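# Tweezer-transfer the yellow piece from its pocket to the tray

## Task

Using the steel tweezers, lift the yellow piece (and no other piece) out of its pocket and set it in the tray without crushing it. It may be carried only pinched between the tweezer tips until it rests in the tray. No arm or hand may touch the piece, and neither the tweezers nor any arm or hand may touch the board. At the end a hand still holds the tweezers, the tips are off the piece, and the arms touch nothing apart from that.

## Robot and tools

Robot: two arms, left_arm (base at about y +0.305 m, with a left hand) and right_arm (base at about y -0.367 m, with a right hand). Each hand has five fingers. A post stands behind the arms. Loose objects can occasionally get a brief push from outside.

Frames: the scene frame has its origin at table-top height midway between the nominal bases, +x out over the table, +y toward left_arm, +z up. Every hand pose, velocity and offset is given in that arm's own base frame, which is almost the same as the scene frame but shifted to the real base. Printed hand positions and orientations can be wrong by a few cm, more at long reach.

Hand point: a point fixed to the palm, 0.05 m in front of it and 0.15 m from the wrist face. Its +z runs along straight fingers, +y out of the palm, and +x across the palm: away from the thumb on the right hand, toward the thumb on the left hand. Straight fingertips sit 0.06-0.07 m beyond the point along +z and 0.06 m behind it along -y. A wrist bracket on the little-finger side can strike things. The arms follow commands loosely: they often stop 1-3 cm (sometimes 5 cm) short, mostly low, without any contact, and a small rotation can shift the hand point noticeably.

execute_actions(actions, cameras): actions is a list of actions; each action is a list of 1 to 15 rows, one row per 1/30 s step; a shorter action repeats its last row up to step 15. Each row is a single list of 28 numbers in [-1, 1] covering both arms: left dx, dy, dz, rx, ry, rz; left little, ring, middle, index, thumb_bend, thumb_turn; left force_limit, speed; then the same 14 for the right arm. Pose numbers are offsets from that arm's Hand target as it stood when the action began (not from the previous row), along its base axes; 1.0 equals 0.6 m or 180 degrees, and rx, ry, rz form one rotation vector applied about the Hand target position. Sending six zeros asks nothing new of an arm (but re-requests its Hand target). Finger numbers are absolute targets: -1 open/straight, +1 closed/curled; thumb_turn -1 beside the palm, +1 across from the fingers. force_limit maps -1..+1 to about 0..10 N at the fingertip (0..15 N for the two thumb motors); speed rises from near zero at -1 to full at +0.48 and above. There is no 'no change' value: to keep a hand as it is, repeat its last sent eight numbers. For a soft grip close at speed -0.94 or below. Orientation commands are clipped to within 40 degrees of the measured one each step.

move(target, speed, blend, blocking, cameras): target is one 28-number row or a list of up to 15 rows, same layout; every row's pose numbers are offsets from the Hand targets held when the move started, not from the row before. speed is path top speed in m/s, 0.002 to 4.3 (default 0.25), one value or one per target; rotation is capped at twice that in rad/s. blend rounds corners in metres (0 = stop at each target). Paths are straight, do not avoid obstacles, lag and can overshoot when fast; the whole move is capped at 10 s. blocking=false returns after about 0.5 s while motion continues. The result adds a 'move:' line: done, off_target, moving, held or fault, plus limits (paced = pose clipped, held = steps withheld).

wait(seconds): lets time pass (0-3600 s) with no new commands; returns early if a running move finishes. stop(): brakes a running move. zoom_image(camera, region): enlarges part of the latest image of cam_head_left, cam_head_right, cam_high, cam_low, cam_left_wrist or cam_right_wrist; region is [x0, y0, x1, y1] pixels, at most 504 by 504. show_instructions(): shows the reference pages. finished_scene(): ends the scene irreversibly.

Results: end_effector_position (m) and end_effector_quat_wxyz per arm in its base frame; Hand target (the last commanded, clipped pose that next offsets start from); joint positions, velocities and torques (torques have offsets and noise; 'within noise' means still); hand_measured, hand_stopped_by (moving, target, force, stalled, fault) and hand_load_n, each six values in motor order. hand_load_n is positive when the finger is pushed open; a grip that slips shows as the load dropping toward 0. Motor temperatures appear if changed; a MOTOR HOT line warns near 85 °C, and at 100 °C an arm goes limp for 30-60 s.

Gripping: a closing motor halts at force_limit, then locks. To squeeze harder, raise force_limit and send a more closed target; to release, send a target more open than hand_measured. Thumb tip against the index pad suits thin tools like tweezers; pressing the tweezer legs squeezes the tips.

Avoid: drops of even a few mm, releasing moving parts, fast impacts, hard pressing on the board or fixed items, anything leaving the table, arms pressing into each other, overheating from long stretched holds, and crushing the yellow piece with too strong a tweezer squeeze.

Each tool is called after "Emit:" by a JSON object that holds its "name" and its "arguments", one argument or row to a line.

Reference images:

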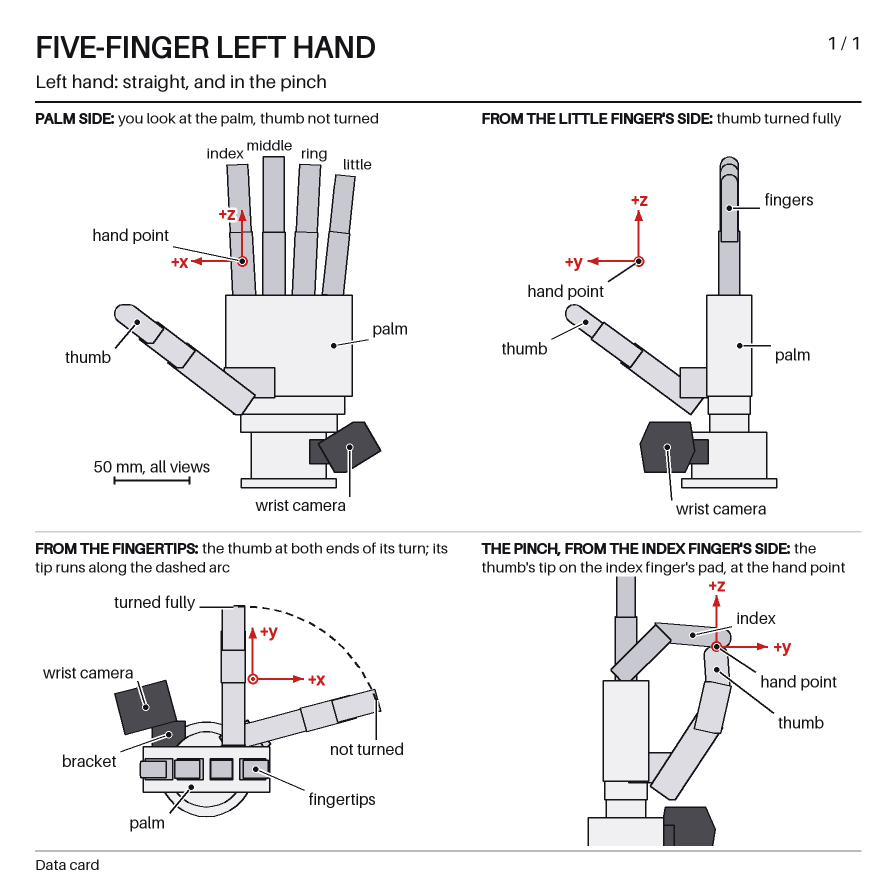

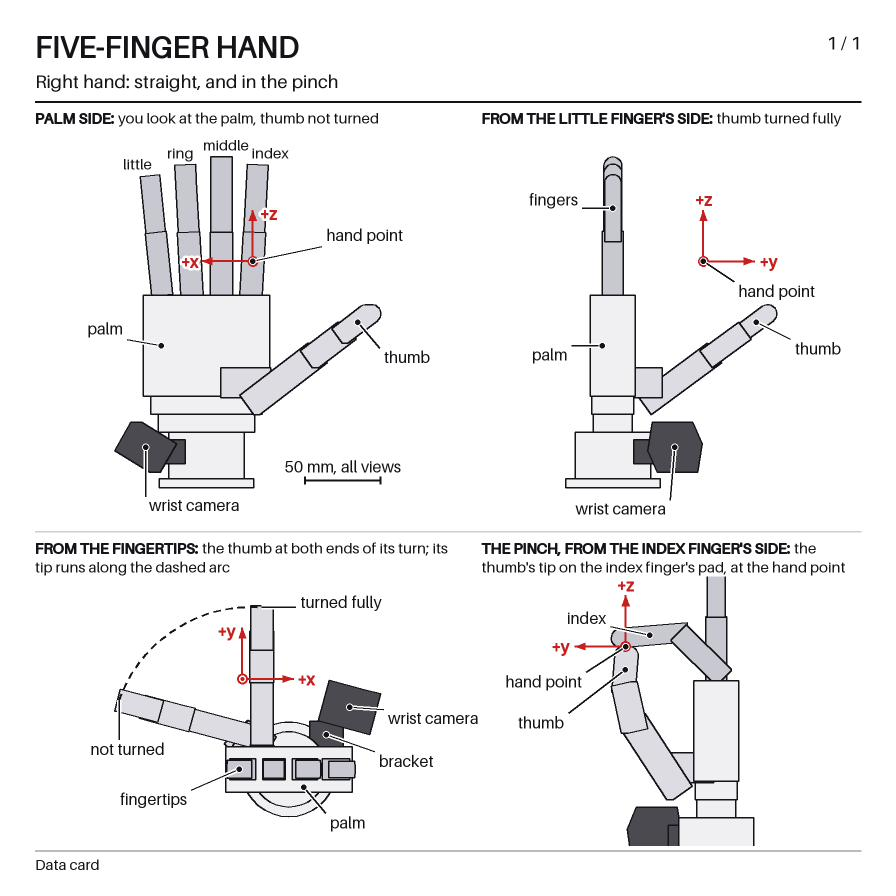

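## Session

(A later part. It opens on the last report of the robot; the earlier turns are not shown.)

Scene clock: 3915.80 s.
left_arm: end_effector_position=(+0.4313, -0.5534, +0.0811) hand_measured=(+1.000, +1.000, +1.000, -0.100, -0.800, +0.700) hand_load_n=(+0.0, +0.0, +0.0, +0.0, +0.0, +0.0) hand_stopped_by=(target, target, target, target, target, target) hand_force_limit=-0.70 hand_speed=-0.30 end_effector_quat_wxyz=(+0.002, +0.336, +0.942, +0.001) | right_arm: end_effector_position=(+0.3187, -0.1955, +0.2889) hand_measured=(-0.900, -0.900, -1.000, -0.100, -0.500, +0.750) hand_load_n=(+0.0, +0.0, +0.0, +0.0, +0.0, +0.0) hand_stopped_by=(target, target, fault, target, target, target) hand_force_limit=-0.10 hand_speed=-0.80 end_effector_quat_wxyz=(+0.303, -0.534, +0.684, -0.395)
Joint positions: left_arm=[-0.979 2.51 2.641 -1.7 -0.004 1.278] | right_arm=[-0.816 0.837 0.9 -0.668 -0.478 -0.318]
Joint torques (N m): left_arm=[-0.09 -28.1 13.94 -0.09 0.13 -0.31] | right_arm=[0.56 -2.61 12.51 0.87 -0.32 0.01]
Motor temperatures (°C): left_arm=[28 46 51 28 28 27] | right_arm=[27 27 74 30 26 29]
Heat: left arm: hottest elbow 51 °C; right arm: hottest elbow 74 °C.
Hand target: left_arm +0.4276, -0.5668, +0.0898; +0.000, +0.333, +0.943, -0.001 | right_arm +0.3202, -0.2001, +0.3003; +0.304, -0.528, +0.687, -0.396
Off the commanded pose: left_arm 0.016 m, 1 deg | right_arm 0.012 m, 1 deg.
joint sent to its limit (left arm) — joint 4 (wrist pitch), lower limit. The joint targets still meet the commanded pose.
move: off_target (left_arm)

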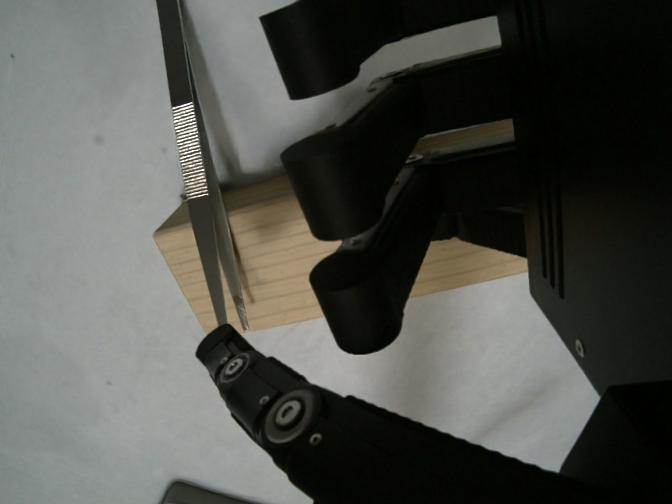

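Emit:
{"name": "move", "arguments": {
  "target": [
    [0,0,-0.017,0,0,0,1,1,1,-0.1,-0.8,0.7,-0.7,-0.3,0,0,0,0,0,0,-0.9,-0.9,-0.3,-0.1,-0.5,0.75,-0.1,-0.8]
  ],
  "speed": 0.05
}}

Scene clock: 3921.07 s.
left_arm: end_effector_position=(+0.4311, -0.5539, +0.0694) hand_measured=(+1.000, +1.000, +1.000, -0.100, -0.800, +0.700) hand_load_n=(+0.0, +0.0, +0.5, +0.0, +0.0, +0.0) hand_stopped_by=(target, target, target, target, target, target) hand_force_limit=-0.70 hand_speed=-0.30 end_effector_quat_wxyz=(-0.004, +0.336, +0.942, +0.004) | right_arm: end_effector_position=(+0.3187, -0.1955, +0.2889) hand_measured=(-0.900, -0.900, -1.000, -0.100, -0.500, +0.750) hand_load_n=(+0.0, +0.0, +0.0, +0.0, +0.0, +0.0) hand_stopped_by=(target, target, fault, target, target, target) hand_force_limit=-0.10 hand_speed=-0.80 end_effector_quat_wxyz=(+0.303, -0.534, +0.684, -0.395)
Joint positions: left_arm=[-0.979 2.531 2.648 -1.7 -0.003 1.276] | right_arm=[-0.816 0.837 0.9 -0.668 -0.478 -0.318]
Joint torques (N m): left_arm=[0.03 -27.99 13.74 -0.2 0.08 -0.29] | right_arm=[0.44 -2.61 12.48 0.87 -0.32 0.01]
Motor temperatures (°C): left_arm=[28 45 51 27 28 27] | right_arm=[27 27 74 30 26 29]
Heat: left arm: hottest elbow 51 °C; right arm: hottest elbow 74 °C.
Hand target: left_arm +0.4275, -0.5667, +0.0795; +0.000, +0.333, +0.943, -0.001 | right_arm +0.3202, -0.2001, +0.3003; +0.304, -0.528, +0.687, -0.396
Off the commanded pose: left_arm 0.017 m, 1 deg | right_arm 0.012 m, 1 deg.
joint sent to its limit (left arm) — joint 4 (wrist pitch), lower limit. The joint targets still meet the commanded pose.
move: off_target (left_arm)

Emit:
{"name": "move", "arguments": {
  "target": [
    [0.033,0.061,0,0,0,0,1,1,1,-0.1,-0.8,0.7,-0.7,-0.3,0,0,0,0,0,0,-0.9,-0.9,-0.3,-0.1,-0.5,0.75,-0.1,-0.8]
  ],
  "speed": 0.04,
  "cameras": ["cam_left_wrist"]
}}

Emit:
{"name": "zoom_image", "arguments": {
  "camera": "cam_left_wrist",
  "region": [120, 220, 372, 410]
}}

Scene clock: 3932.73 s.
left_arm: end_effector_position=(+0.4356, -0.5348, +0.0688) hand_measured=(+1.000, +1.000, +1.000, -0.100, -0.800, +0.700) hand_load_n=(+0.0, +0.0, +0.0, -1.0, +0.0, +0.0) hand_stopped_by=(target, target, target, target, target, target) hand_force_limit=-0.70 hand_speed=-0.30 end_effector_quat_wxyz=(-0.010, +0.332, +0.943, +0.008) | right_arm: end_effector_position=(+0.3187, -0.1955, +0.2889) hand_measured=(-0.900, -0.900, -1.000, -0.100, -0.500, +0.750) hand_load_n=(+0.0, +0.0, +0.0, +0.0, +0.0, +0.0) hand_stopped_by=(target, target, fault, target, target, target) hand_force_limit=-0.10 hand_speed=-0.80 end_effector_quat_wxyz=(+0.303, -0.534, +0.684, -0.395)
Joint positions: left_arm=[-0.958 2.465 2.521 -1.652 -0.001 1.29] | right_arm=[-0.816 0.837 0.9 -0.668 -0.478 -0.318]
Joint torques (N m): left_arm=[2.37 -30.68 8.92 0.59 0.03 0.06] | right_arm=[0.56 -2.55 12.51 0.88 -0.32 0.01]
Motor temperatures (°C): left_arm=[28 46 51 27 28 27] | right_arm=[27 27 74 30 26 29]
Heat: left arm: hottest elbow 51 °C; right arm: hottest elbow 74 °C.
Hand target: left_arm +0.4474, -0.5300, +0.0795; +0.000, +0.333, +0.943, -0.001 | right_arm +0.3202, -0.2001, +0.3003; +0.304, -0.528, +0.687, -0.396
Off the commanded pose: left_arm 0.017 m, 1 deg | right_arm 0.012 m, 1 deg.
move: off_target (left_arm)

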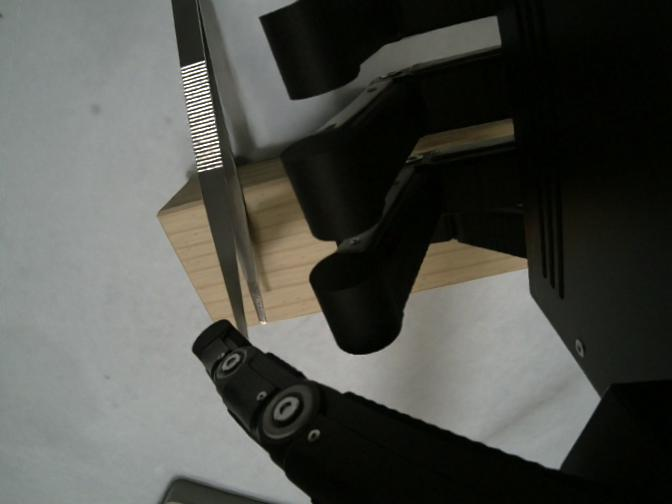

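Scaled by 2.000 from the camera's image (finer frame: 960x720).

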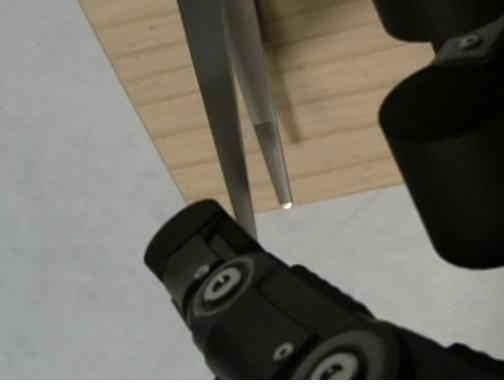

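Emit:
{"name": "move", "arguments": {
  "target": [
    [0.03,0.02,0,0,0,0,1,1,1,-0.1,-0.8,0.7,-0.7,-0.3,0,0,0,0,0,0,-0.9,-0.9,-0.3,-0.1,-0.5,0.75,-0.1,-0.8]
  ],
  "speed": 0.04,
  "cameras": ["cam_left_wrist","cam_low"]
}}

Emit:
{"name": "zoom_image", "arguments": {
  "camera": "cam_left_wrist",
  "region": [120, 220, 372, 410]
}}

Scene clock: 3963.63 s.
left_arm: end_effector_position=(+0.4531, -0.5219, +0.0687) hand_measured=(+1.000, +1.000, +1.000, -0.100, -0.800, +0.700) hand_load_n=(+0.0, +0.0, +0.0, -1.0, +0.0, +0.0) hand_stopped_by=(target, target, target, target, target, target) hand_force_limit=-0.70 hand_speed=-0.30 end_effector_quat_wxyz=(-0.011, +0.331, +0.944, +0.007) | right_arm: end_effector_position=(+0.3187, -0.1955, +0.2889) hand_measured=(-0.900, -0.900, -1.000, -0.100, -0.500, +0.750) hand_load_n=(+0.0, +0.0, +0.0, +0.0, +0.0, +0.0) hand_stopped_by=(target, target, fault, target, target, target) hand_force_limit=-0.10 hand_speed=-0.80 end_effector_quat_wxyz=(+0.303, -0.534, +0.684, -0.395)
Joint positions: left_arm=[-0.928 2.465 2.521 -1.652 0.001 1.317] | right_arm=[-0.816 0.837 0.9 -0.668 -0.478 -0.318]
Joint torques (N m): left_arm=[2.02 -29.74 9.99 0.31 -0.01 0.1] | right_arm=[0.5 -2.55 12.49 0.88 -0.32 0.01]
Motor temperatures (°C): left_arm=[28 48 49 27 28 27] | right_arm=[27 27 74 30 26 29]
Heat: left arm: hottest elbow 49 °C; right arm: hottest elbow 74 °C.
Hand target: left_arm +0.4654, -0.5181, +0.0795; +0.000, +0.333, +0.943, -0.001 | right_arm +0.3202, -0.2001, +0.3003; +0.304, -0.528, +0.687, -0.396
Off the commanded pose: left_arm 0.017 m, 2 deg | right_arm 0.012 m, 1 deg.
move: off_target (left_arm)
Images, in order (width x height): cam_low 896x504, cam_left_wrist 672x504.

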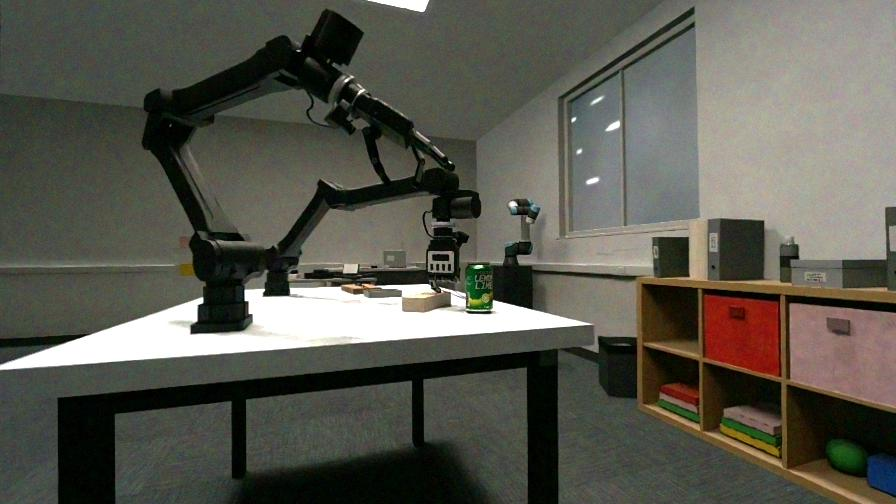

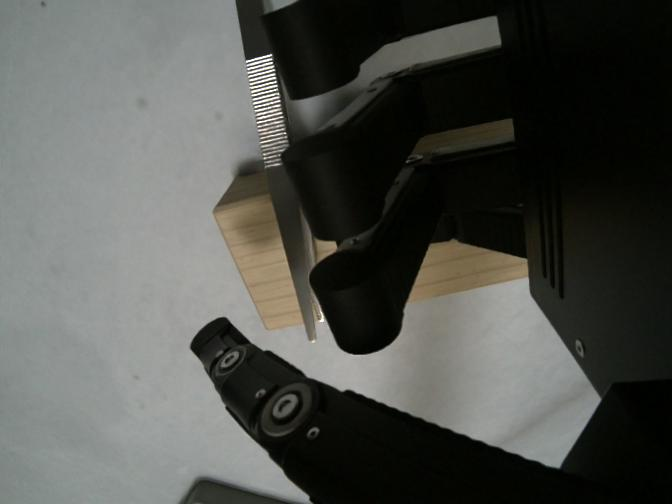

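Scaled by 2.000 from the camera's image (finer frame: 960x720).

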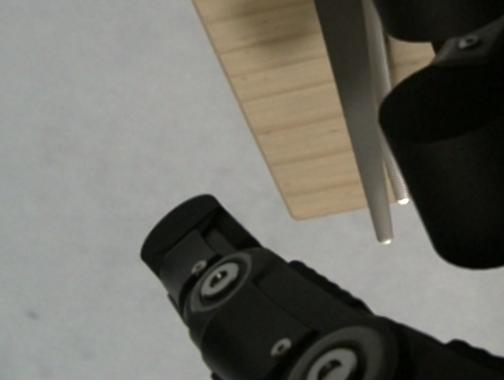

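Emit:
{"name": "move", "arguments": {
  "target": [
    [0.016,0.010,0,0,0,0,1,1,1,-0.1,-0.8,0.7,-0.7,-0.3,0,0,0,0,0,0,-0.9,-0.9,-0.3,-0.1,-0.5,0.75,-0.1,-0.8]
  ],
  "speed": 0.04,
  "cameras": ["cam_left_wrist","cam_head_right"]
}}

Emit:
{"name": "zoom_image", "arguments": {
  "camera": "cam_left_wrist",
  "region": [180, 120, 432, 410]
}}

Scene clock: 3994.57 s.
left_arm: end_effector_position=(+0.4603, -0.5167, +0.0687) hand_measured=(+1.000, +1.000, +1.000, -0.100, -0.800, +0.700) hand_load_n=(+0.0, -0.5, +0.0, -1.0, +0.0, +0.0) hand_stopped_by=(target, target, target, target, target, target) hand_force_limit=-0.70 hand_speed=-0.30 end_effector_quat_wxyz=(-0.011, +0.333, +0.943, +0.007) | right_arm: end_effector_position=(+0.3187, -0.1955, +0.2889) hand_measured=(-0.900, -0.900, -1.000, -0.100, -0.500, +0.750) hand_load_n=(+0.0, +0.0, +0.0, +0.0, +0.0, +0.0) hand_stopped_by=(target, target, fault, target, target, target) hand_force_limit=-0.10 hand_speed=-0.80 end_effector_quat_wxyz=(+0.303, -0.534, +0.684, -0.395)
Joint positions: left_arm=[-0.916 2.465 2.521 -1.652 0.001 1.333] | right_arm=[-0.816 0.837 0.9 -0.668 -0.478 -0.318]
Joint torques (N m): left_arm=[2.43 -29.1 10.85 0.16 -0.03 0.1] | right_arm=[0.5 -2.55 12.49 0.87 -0.32 0]
Motor temperatures (°C): left_arm=[28 49 49 27 28 27] | right_arm=[27 27 74 30 26 29]
Heat: left arm: hottest shoulder 49 °C; right arm: hottest elbow 74 °C.
Hand target: left_arm +0.4750, -0.5120, +0.0795; +0.000, +0.333, +0.943, -0.001 | right_arm +0.3202, -0.2001, +0.3003; +0.304, -0.528, +0.687, -0.396
Off the commanded pose: left_arm 0.019 m, 1 deg | right_arm 0.012 m, 1 deg.
move: off_target (left_arm)
Images, in order (width x height): cam_head_right 896x504, cam_left_wrist 672x504.

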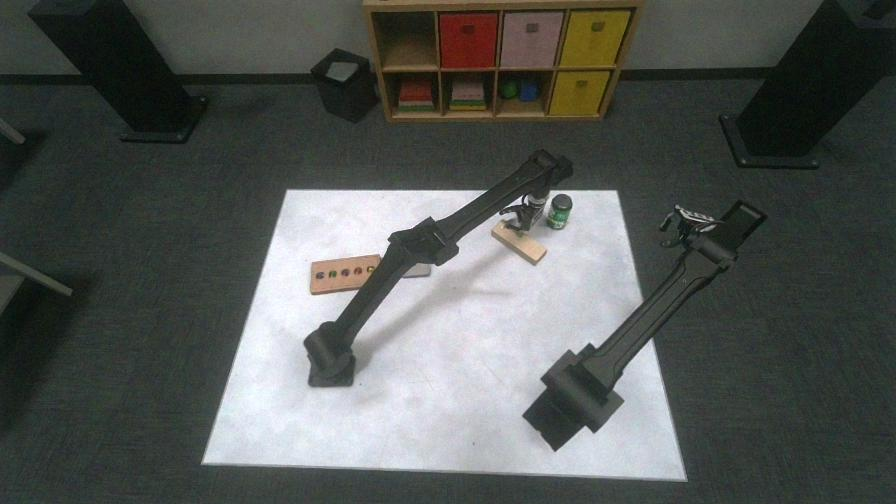

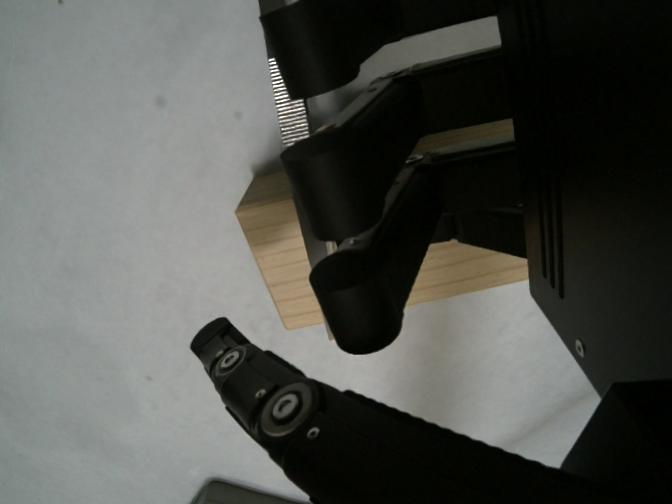

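Scaled by 1.738 from the camera's image (finer frame: 960x720).

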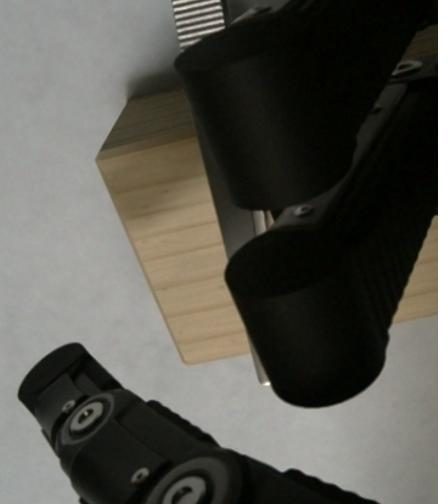

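Emit:
{"name": "move", "arguments": {
  "target": [
    [0.017,0.011,0,0,0,0,1,1,1,-0.1,-0.8,0.7,-0.7,-0.3,0,0,0,0,0,0,-0.9,-0.9,-0.3,-0.1,-0.5,0.75,-0.1,-0.8]
  ],
  "speed": 0.04,
  "cameras": ["cam_left_wrist","cam_head_right"]
}}

Emit:
{"name": "zoom_image", "arguments": {
  "camera": "cam_left_wrist",
  "region": [180, 120, 432, 410]
}}

Emit:
{"name": "zoom_image", "arguments": {
  "camera": "cam_head_right",
  "region": [470, 170, 582, 254]
}}

Scene clock: 4020.30 s.
left_arm: end_effector_position=(+0.4699, -0.5091, +0.0687) hand_measured=(+1.000, +1.000, +1.000, -0.100, -0.800, +0.700) hand_load_n=(+0.0, +0.0, +0.0, -1.0, +0.0, +0.0) hand_stopped_by=(target, target, target, target, target, target) hand_force_limit=-0.70 hand_speed=-0.30 end_effector_quat_wxyz=(-0.011, +0.332, +0.943, +0.006) | right_arm: end_effector_position=(+0.3187, -0.1955, +0.2889) hand_measured=(-0.900, -0.900, -1.000, -0.100, -0.500, +0.750) hand_load_n=(-0.5, +0.0, +0.0, +0.0, +0.0, +0.0) hand_stopped_by=(target, target, fault, target, target, target) hand_force_limit=-0.10 hand_speed=-0.80 end_effector_quat_wxyz=(+0.303, -0.534, +0.684, -0.395)
Joint positions: left_arm=[-0.9 2.465 2.521 -1.652 0.001 1.349] | right_arm=[-0.816 0.837 0.9 -0.668 -0.478 -0.318]
Joint torques (N m): left_arm=[2.43 -28.81 12.03 -0.01 -0.03 0.11] | right_arm=[0.5 -2.61 12.49 0.85 -0.32 0.01]
Motor temperatures (°C): left_arm=[28 49 49 27 28 27] | right_arm=[27 27 74 30 26 29]
Heat: left arm: hottest shoulder 49 °C; right arm: hottest elbow 74 °C.
Hand target: left_arm +0.4852, -0.5055, +0.0795; +0.000, +0.333, +0.943, -0.001 | right_arm +0.3202, -0.2001, +0.3003; +0.304, -0.528, +0.687, -0.396
Off the commanded pose: left_arm 0.019 m, 1 deg | right_arm 0.012 m, 1 deg.
move: off_target (left_arm)
Images, in order (width x height): cam_head_right 896x504, cam_left_wrist 672x504.

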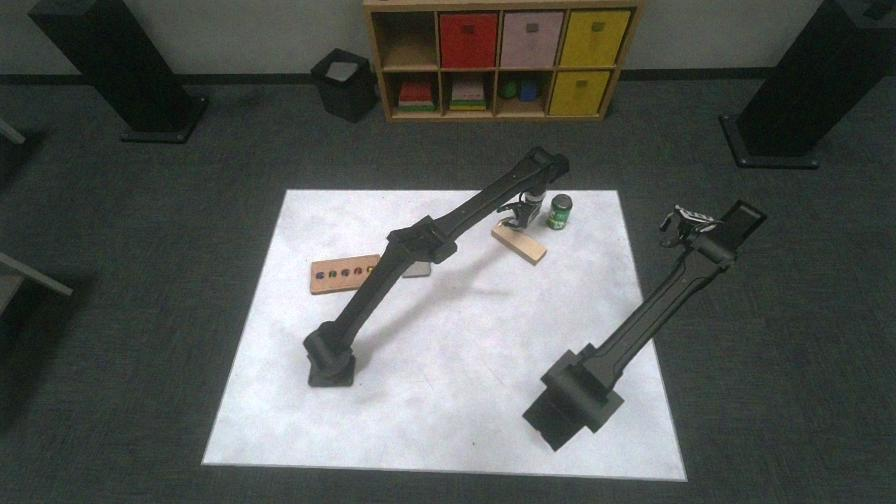

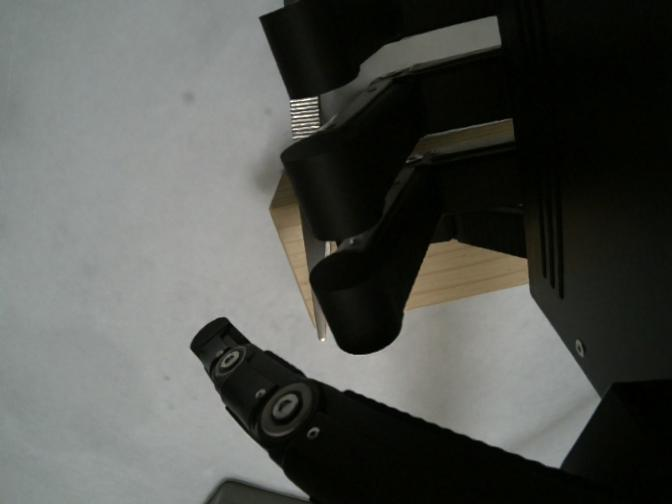

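Scaled by 1.738 from the camera's image (finer frame: 960x720).

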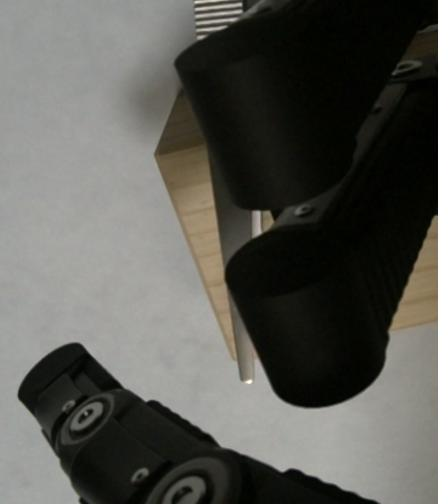

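Scaled by 4.500 from the camera's image (finer frame: 1280x720).

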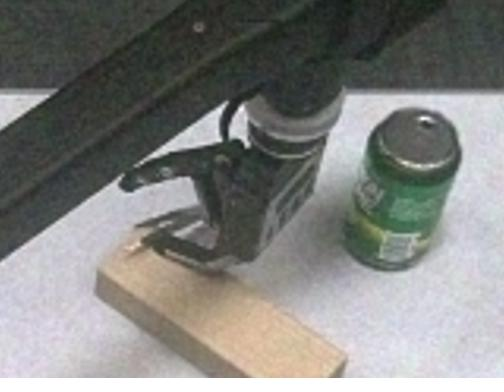

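Emit:
{"name": "zoom_image", "arguments": {
  "camera": "cam_head_right",
  "region": [488, 196, 544, 238]
}}

Emit:
{"name": "execute_actions", "arguments": {
  "actions": [],
  "cameras": ["cam_low","cam_high"]
}}

Emit:
{"name": "zoom_image", "arguments": {
  "camera": "cam_low",
  "region": [395, 250, 507, 320]
}}

Emit:
{"name": "zoom_image", "arguments": {
  "camera": "cam_high",
  "region": [500, 240, 626, 335]
}}

Scaled by 9.000 from the camera's image (finer frame: 1280x720).

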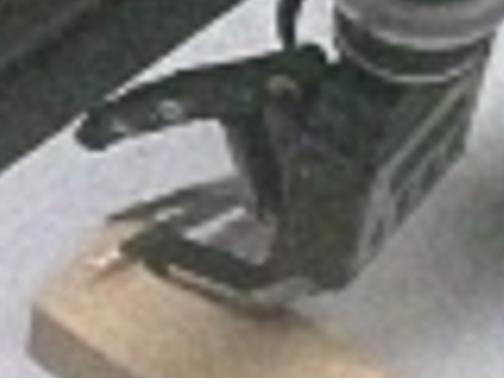

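Scene clock: 4034.47 s.
left_arm: end_effector_position=(+0.4699, -0.5091, +0.0687) hand_measured=(+1.000, +1.000, +1.000, -0.100, -0.800, +0.700) hand_load_n=(+0.0, +0.0, +0.0, -1.0, +0.0, +0.0) hand_stopped_by=(target, target, target, target, target, target) hand_force_limit=-0.70 hand_speed=-0.30 end_effector_quat_wxyz=(-0.011, +0.332, +0.943, +0.006) | right_arm: end_effector_position=(+0.3187, -0.1955, +0.2889) hand_measured=(-0.900, -0.900, -1.000, -0.100, -0.500, +0.750) hand_load_n=(+0.0, +0.0, +0.0, +0.0, +0.0, +0.0) hand_stopped_by=(target, target, fault, target, target, target) hand_force_limit=-0.10 hand_speed=-0.80 end_effector_quat_wxyz=(+0.303, -0.534, +0.684, -0.395)
Joint positions: left_arm=[-0.9 2.465 2.521 -1.652 0.001 1.349] | right_arm=[-0.816 0.837 0.9 -0.668 -0.478 -0.318]
Joint velocities: within noise
Joint torques (N m): left_arm=[2.2 -28.4 12.03 -0.06 -0.03 0.11] | right_arm=[0.5 -2.55 12.49 0.87 -0.32 0.01]
Motor temperatures (°C): left_arm=[28 49 50 27 28 27] | right_arm=[27 27 74 30 26 29]
Heat: left arm: hottest elbow 50 °C; right arm: hottest elbow 74 °C.
Hand target: left_arm +0.4852, -0.5055, +0.0795; +0.000, +0.333, +0.943, -0.001 | right_arm +0.3202, -0.2001, +0.3003; +0.304, -0.528, +0.687, -0.396
Off the commanded pose: left_arm 0.019 m, 1 deg | right_arm 0.012 m, 1 deg.
Images, in order (width x height): cam_high 896x504, cam_low 896x504.

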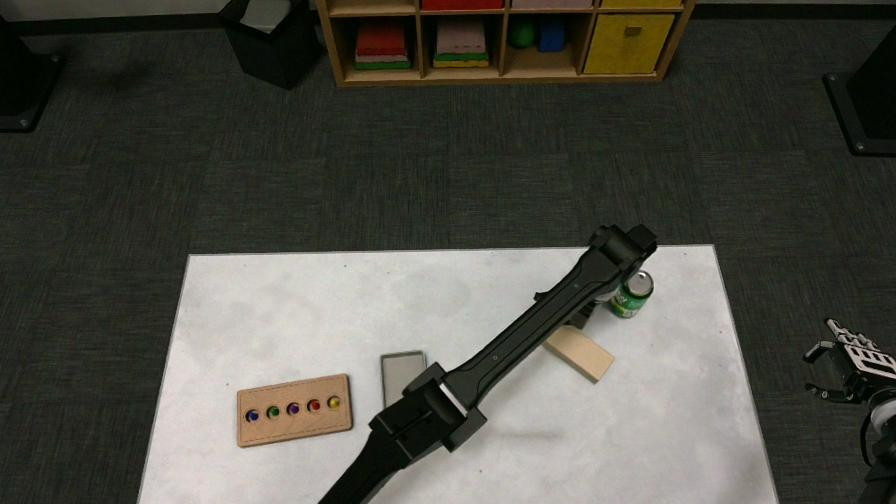

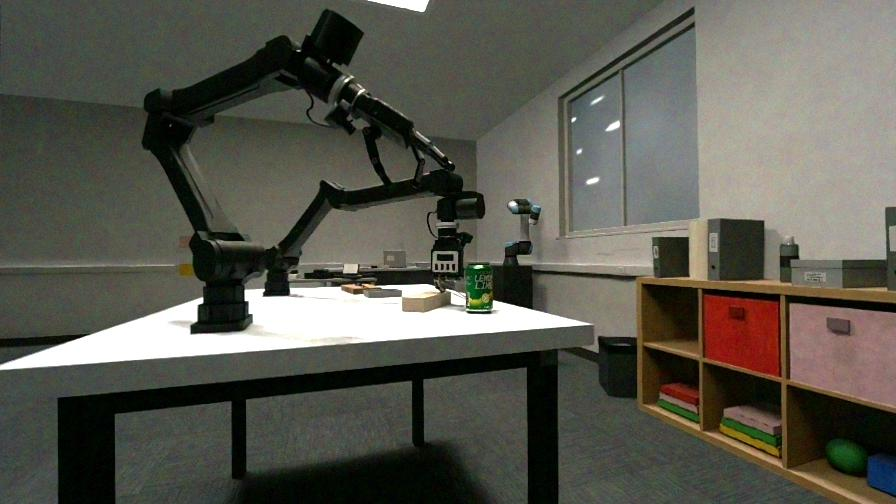

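Scaled by 4.500 from the camera's image (finer frame: 1280x720).

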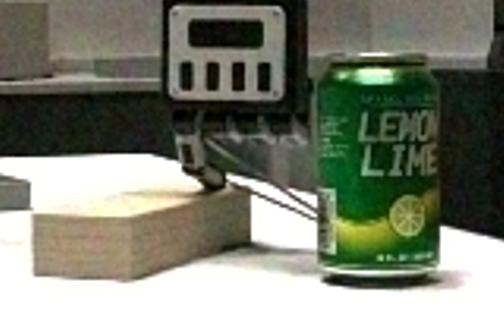

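Scaled by 4.000 from the camera's image (finer frame: 1280x720).

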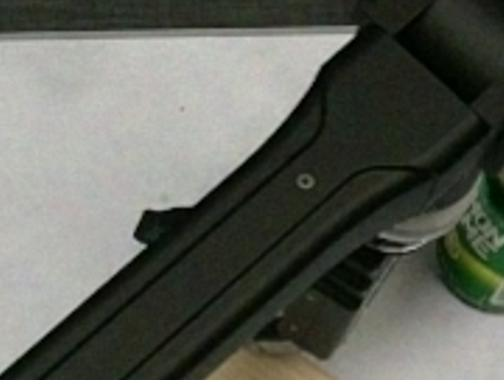

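Emit:
{"name": "zoom_image", "arguments": {
  "camera": "cam_low",
  "region": [425, 265, 481, 307]
}}

Scaled by 9.000 from the camera's image (finer frame: 1280x720).

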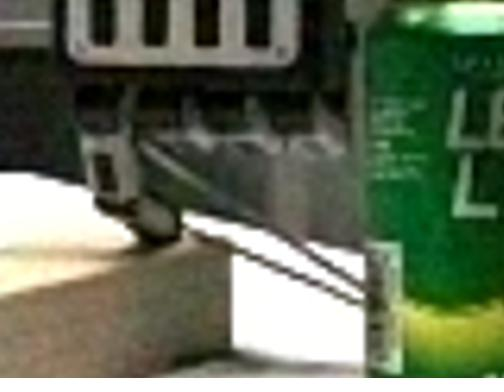

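Emit:
{"name": "move", "arguments": {
  "target": [
    [-0.045,-0.058,0.005,0,0,0,1,1,1,-0.1,-0.8,0.7,-0.7,-0.3,0,0,0,0,0,0,-0.9,-0.9,-0.3,-0.1,-0.5,0.75,-0.1,-0.8],
    [-0.045,-0.058,0.1,0,0,0,1,1,1,-0.1,-0.8,0.7,-0.7,-0.3,0,0,0,0,0,0,-0.9,-0.9,-0.3,-0.1,-0.5,0.75,-0.1,-0.8]
  ],
  "speed": 0.06,
  "cameras": ["cam_left_wrist","cam_head_right","cam_low","cam_high"]
}}

Emit:
{"name": "zoom_image", "arguments": {
  "camera": "cam_head_right",
  "region": [470, 170, 582, 254]
}}

Emit:
{"name": "zoom_image", "arguments": {
  "camera": "cam_low",
  "region": [385, 240, 511, 320]
}}

Scene clock: 4333.63 s.
left_arm: end_effector_position=(+0.4600, -0.5308, +0.1126) hand_measured=(+1.000, +1.000, +1.000, -0.100, -0.800, +0.700) hand_load_n=(+0.0, +0.0, +0.0, +0.0, +0.0, +0.0) hand_stopped_by=(target, target, target, target, target, target) hand_force_limit=-0.70 hand_speed=-0.30 end_effector_quat_wxyz=(+0.017, +0.337, +0.941, -0.010) | right_arm: end_effector_position=(+0.3187, -0.1955, +0.2889) hand_measured=(-0.900, -0.900, -1.000, -0.100, -0.500, +0.750) hand_load_n=(+0.0, +0.0, +0.0, +0.0, +0.0, +0.0) hand_stopped_by=(target, target, fault, target, target, target) hand_force_limit=-0.10 hand_speed=-0.80 end_effector_quat_wxyz=(+0.303, -0.534, +0.684, -0.395)
Joint positions: left_arm=[-0.929 2.454 2.623 -1.699 -0.001 1.329] | right_arm=[-0.816 0.837 0.9 -0.668 -0.478 -0.318]
Joint torques (N m): left_arm=[0.44 -30.15 12.6 -0.14 -0.14 -0.19] | right_arm=[0.5 -2.55 12.51 0.87 -0.32 0.01]
Motor temperatures (°C): left_arm=[28 50 51 27 28 27] | right_arm=[27 27 74 30 26 29]
Heat: left arm: hottest elbow 51 °C; right arm: hottest elbow 74 °C.
Hand target: left_arm +0.4582, -0.5402, +0.1394; +0.000, +0.333, +0.943, -0.001 | right_arm +0.3202, -0.2001, +0.3003; +0.304, -0.528, +0.687, -0.396
Off the commanded pose: left_arm 0.029 m, 2 deg | right_arm 0.012 m, 1 deg.
joint sent to its limit (left arm) — joint 4 (wrist pitch), lower limit. The joint targets are off in orientation, not in position.
move: off_target (left_arm)
Images, in order (width x height): cam_head_right 896x504, cam_high 896x504, cam_low 896x504, cam_left_wrist 672x504.

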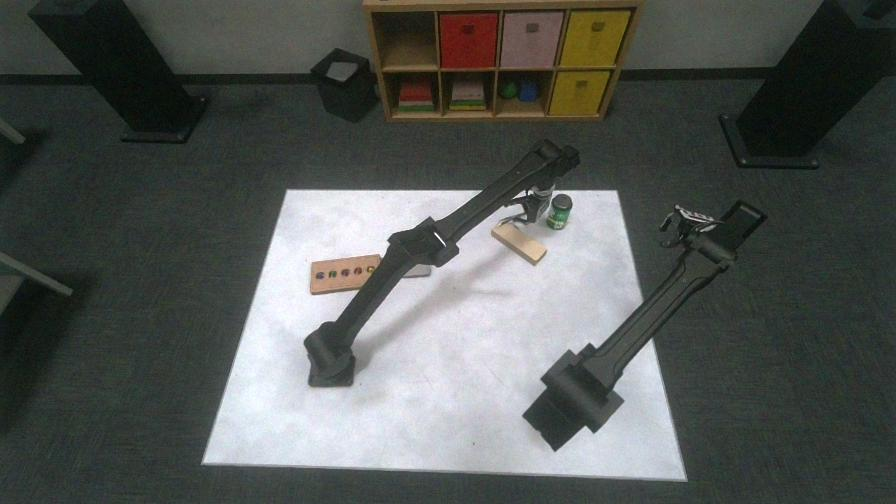

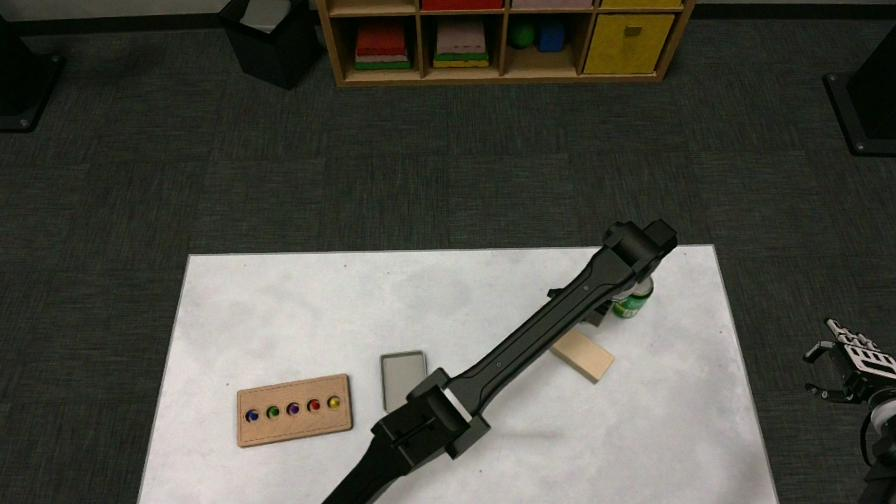

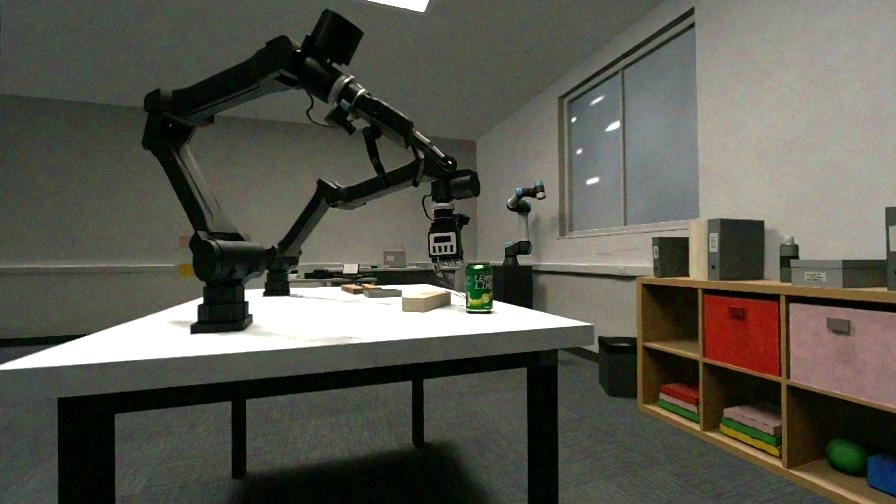

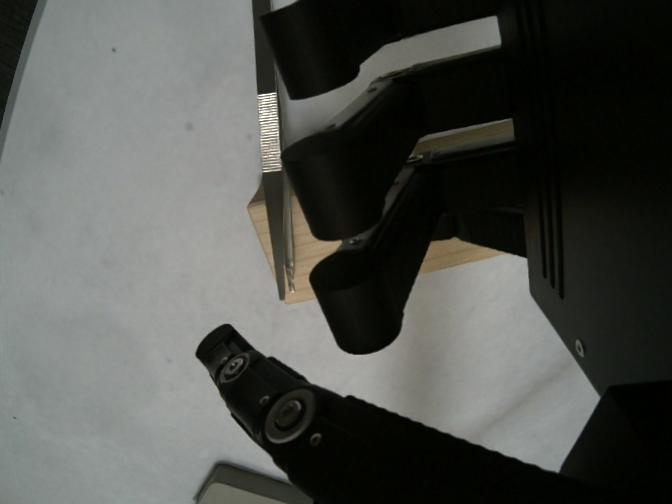

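Scaled by 4.500 from the camera's image (finer frame: 1280x720).

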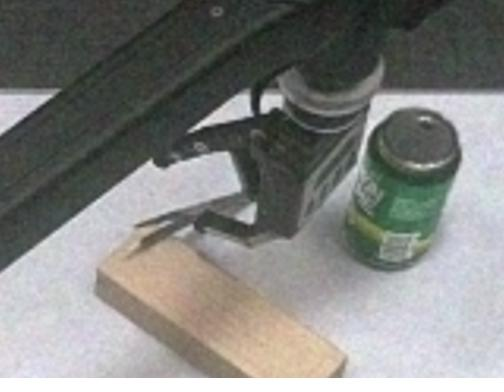

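Scaled by 4.000 from the camera's image (finer frame: 1280x720).

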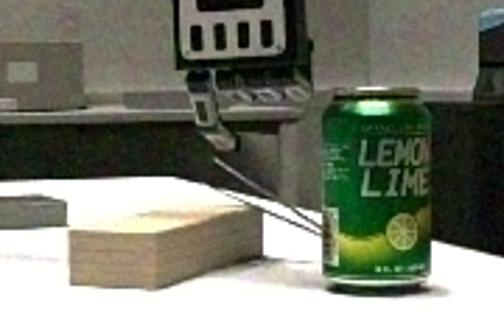

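Emit:
{"name": "move", "arguments": {
  "target": [
    [0.061,-0.022,-0.04,0,0,0,1,1,1,-0.1,-0.8,0.7,-0.7,-0.3,0,0,0,0,0,0,-0.9,-0.9,-0.3,-0.1,-0.5,0.75,-0.1,-0.8]
  ],
  "speed": 0.06,
  "cameras": ["cam_left_wrist","cam_low","cam_head_right"]
}}

Emit:
{"name": "zoom_image", "arguments": {
  "camera": "cam_left_wrist",
  "region": [120, 60, 372, 350]
}}

Emit:
{"name": "zoom_image", "arguments": {
  "camera": "cam_head_right",
  "region": [470, 170, 582, 254]
}}

Emit:
{"name": "zoom_image", "arguments": {
  "camera": "cam_low",
  "region": [420, 255, 504, 318]
}}

Scene clock: 4353.40 s.
left_arm: end_effector_position=(+0.4803, -0.5539, +0.0979) hand_measured=(+1.000, +1.000, +1.000, -0.100, -0.800, +0.700) hand_load_n=(+0.0, +0.0, +0.0, +0.0, +0.0, +0.0) hand_stopped_by=(target, target, target, target, target, target) hand_force_limit=-0.70 hand_speed=-0.30 end_effector_quat_wxyz=(+0.043, +0.343, +0.938, -0.027) | right_arm: end_effector_position=(+0.3187, -0.1955, +0.2889) hand_measured=(-0.900, -0.900, -1.000, -0.100, -0.500, +0.750) hand_load_n=(+0.0, +0.0, +0.0, +0.0, +0.0, +0.0) hand_stopped_by=(target, target, fault, target, target, target) hand_force_limit=-0.10 hand_speed=-0.80 end_effector_quat_wxyz=(+0.303, -0.534, +0.684, -0.395)
Joint positions: left_arm=[-0.927 2.56 2.791 -1.699 -0.002 1.345] | right_arm=[-0.816 0.837 0.9 -0.668 -0.478 -0.318]
Joint torques (N m): left_arm=[2.08 -29.22 13.97 -0.05 -0.16 0.04] | right_arm=[0.5 -2.61 12.49 0.88 -0.32 0.01]
Motor temperatures (°C): left_arm=[28 47 52 27 28 27] | right_arm=[27 26 74 30 26 29]
Heat: left arm: hottest elbow 52 °C; right arm: hottest elbow 74 °C.
Hand target: left_arm +0.4947, -0.5535, +0.1155; +0.000, +0.333, +0.943, -0.001 | right_arm +0.3202, -0.2001, +0.3003; +0.304, -0.528, +0.687, -0.396
Off the commanded pose: left_arm 0.023 m, 6 deg | right_arm 0.012 m, 1 deg.
joint sent to its limit (left arm) — joint 4 (wrist pitch), lower limit. The joint targets are off in orientation, not in position.
move: off_target (left_arm)
Images, in order (width x height): cam_head_right 896x504, cam_low 896x504, cam_left_wrist 672x504.

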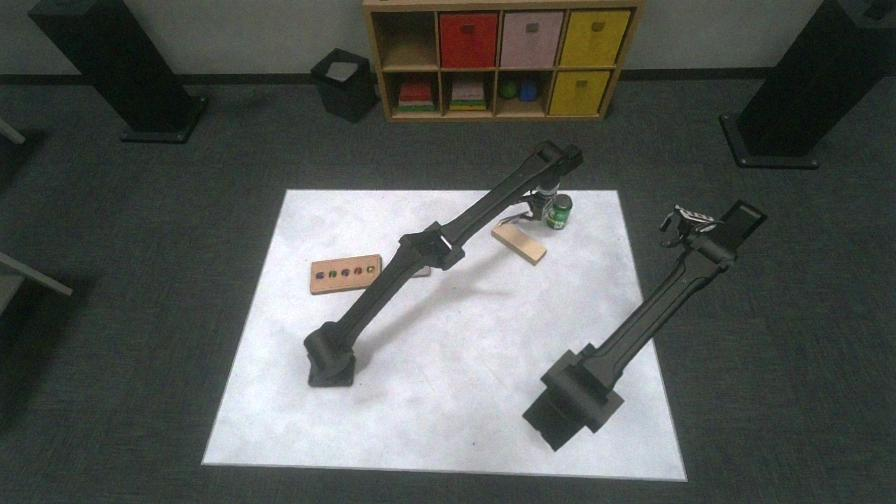

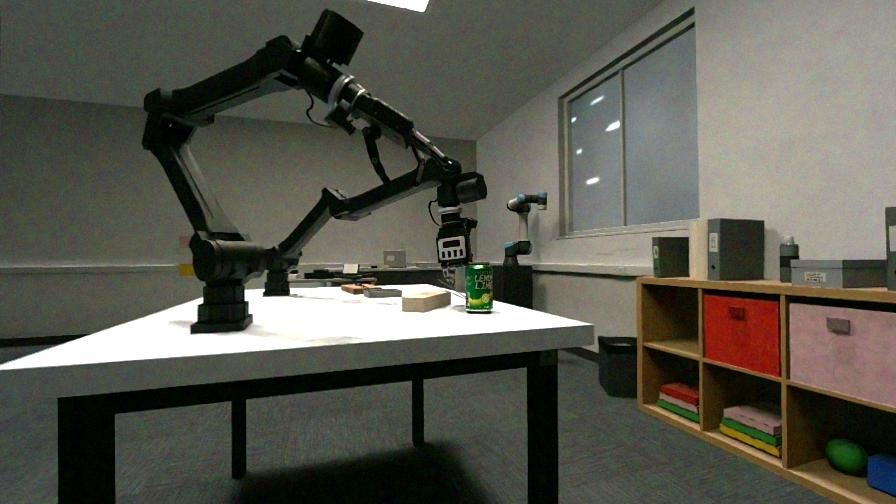

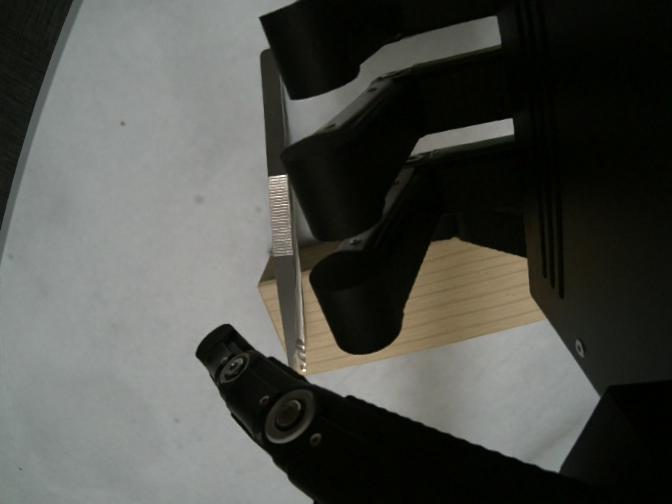

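Scaled by 1.738 from the camera's image (finer frame: 960x720).

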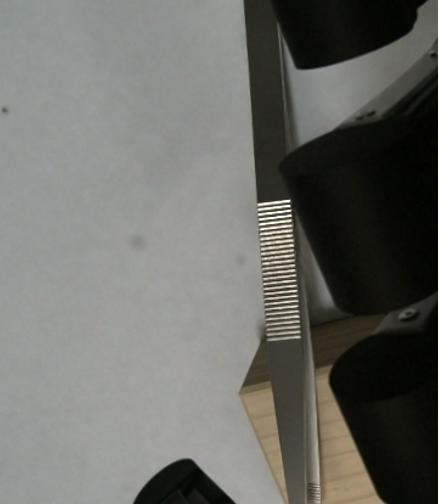

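Scaled by 4.500 from the camera's image (finer frame: 1280x720).

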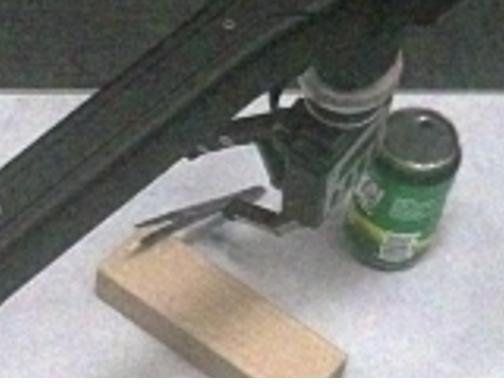

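Scaled by 6.000 from the camera's image (finer frame: 1280x720).

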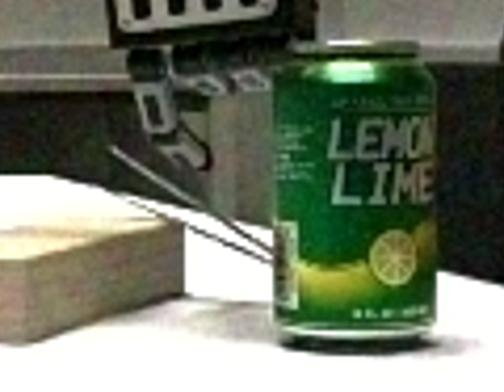

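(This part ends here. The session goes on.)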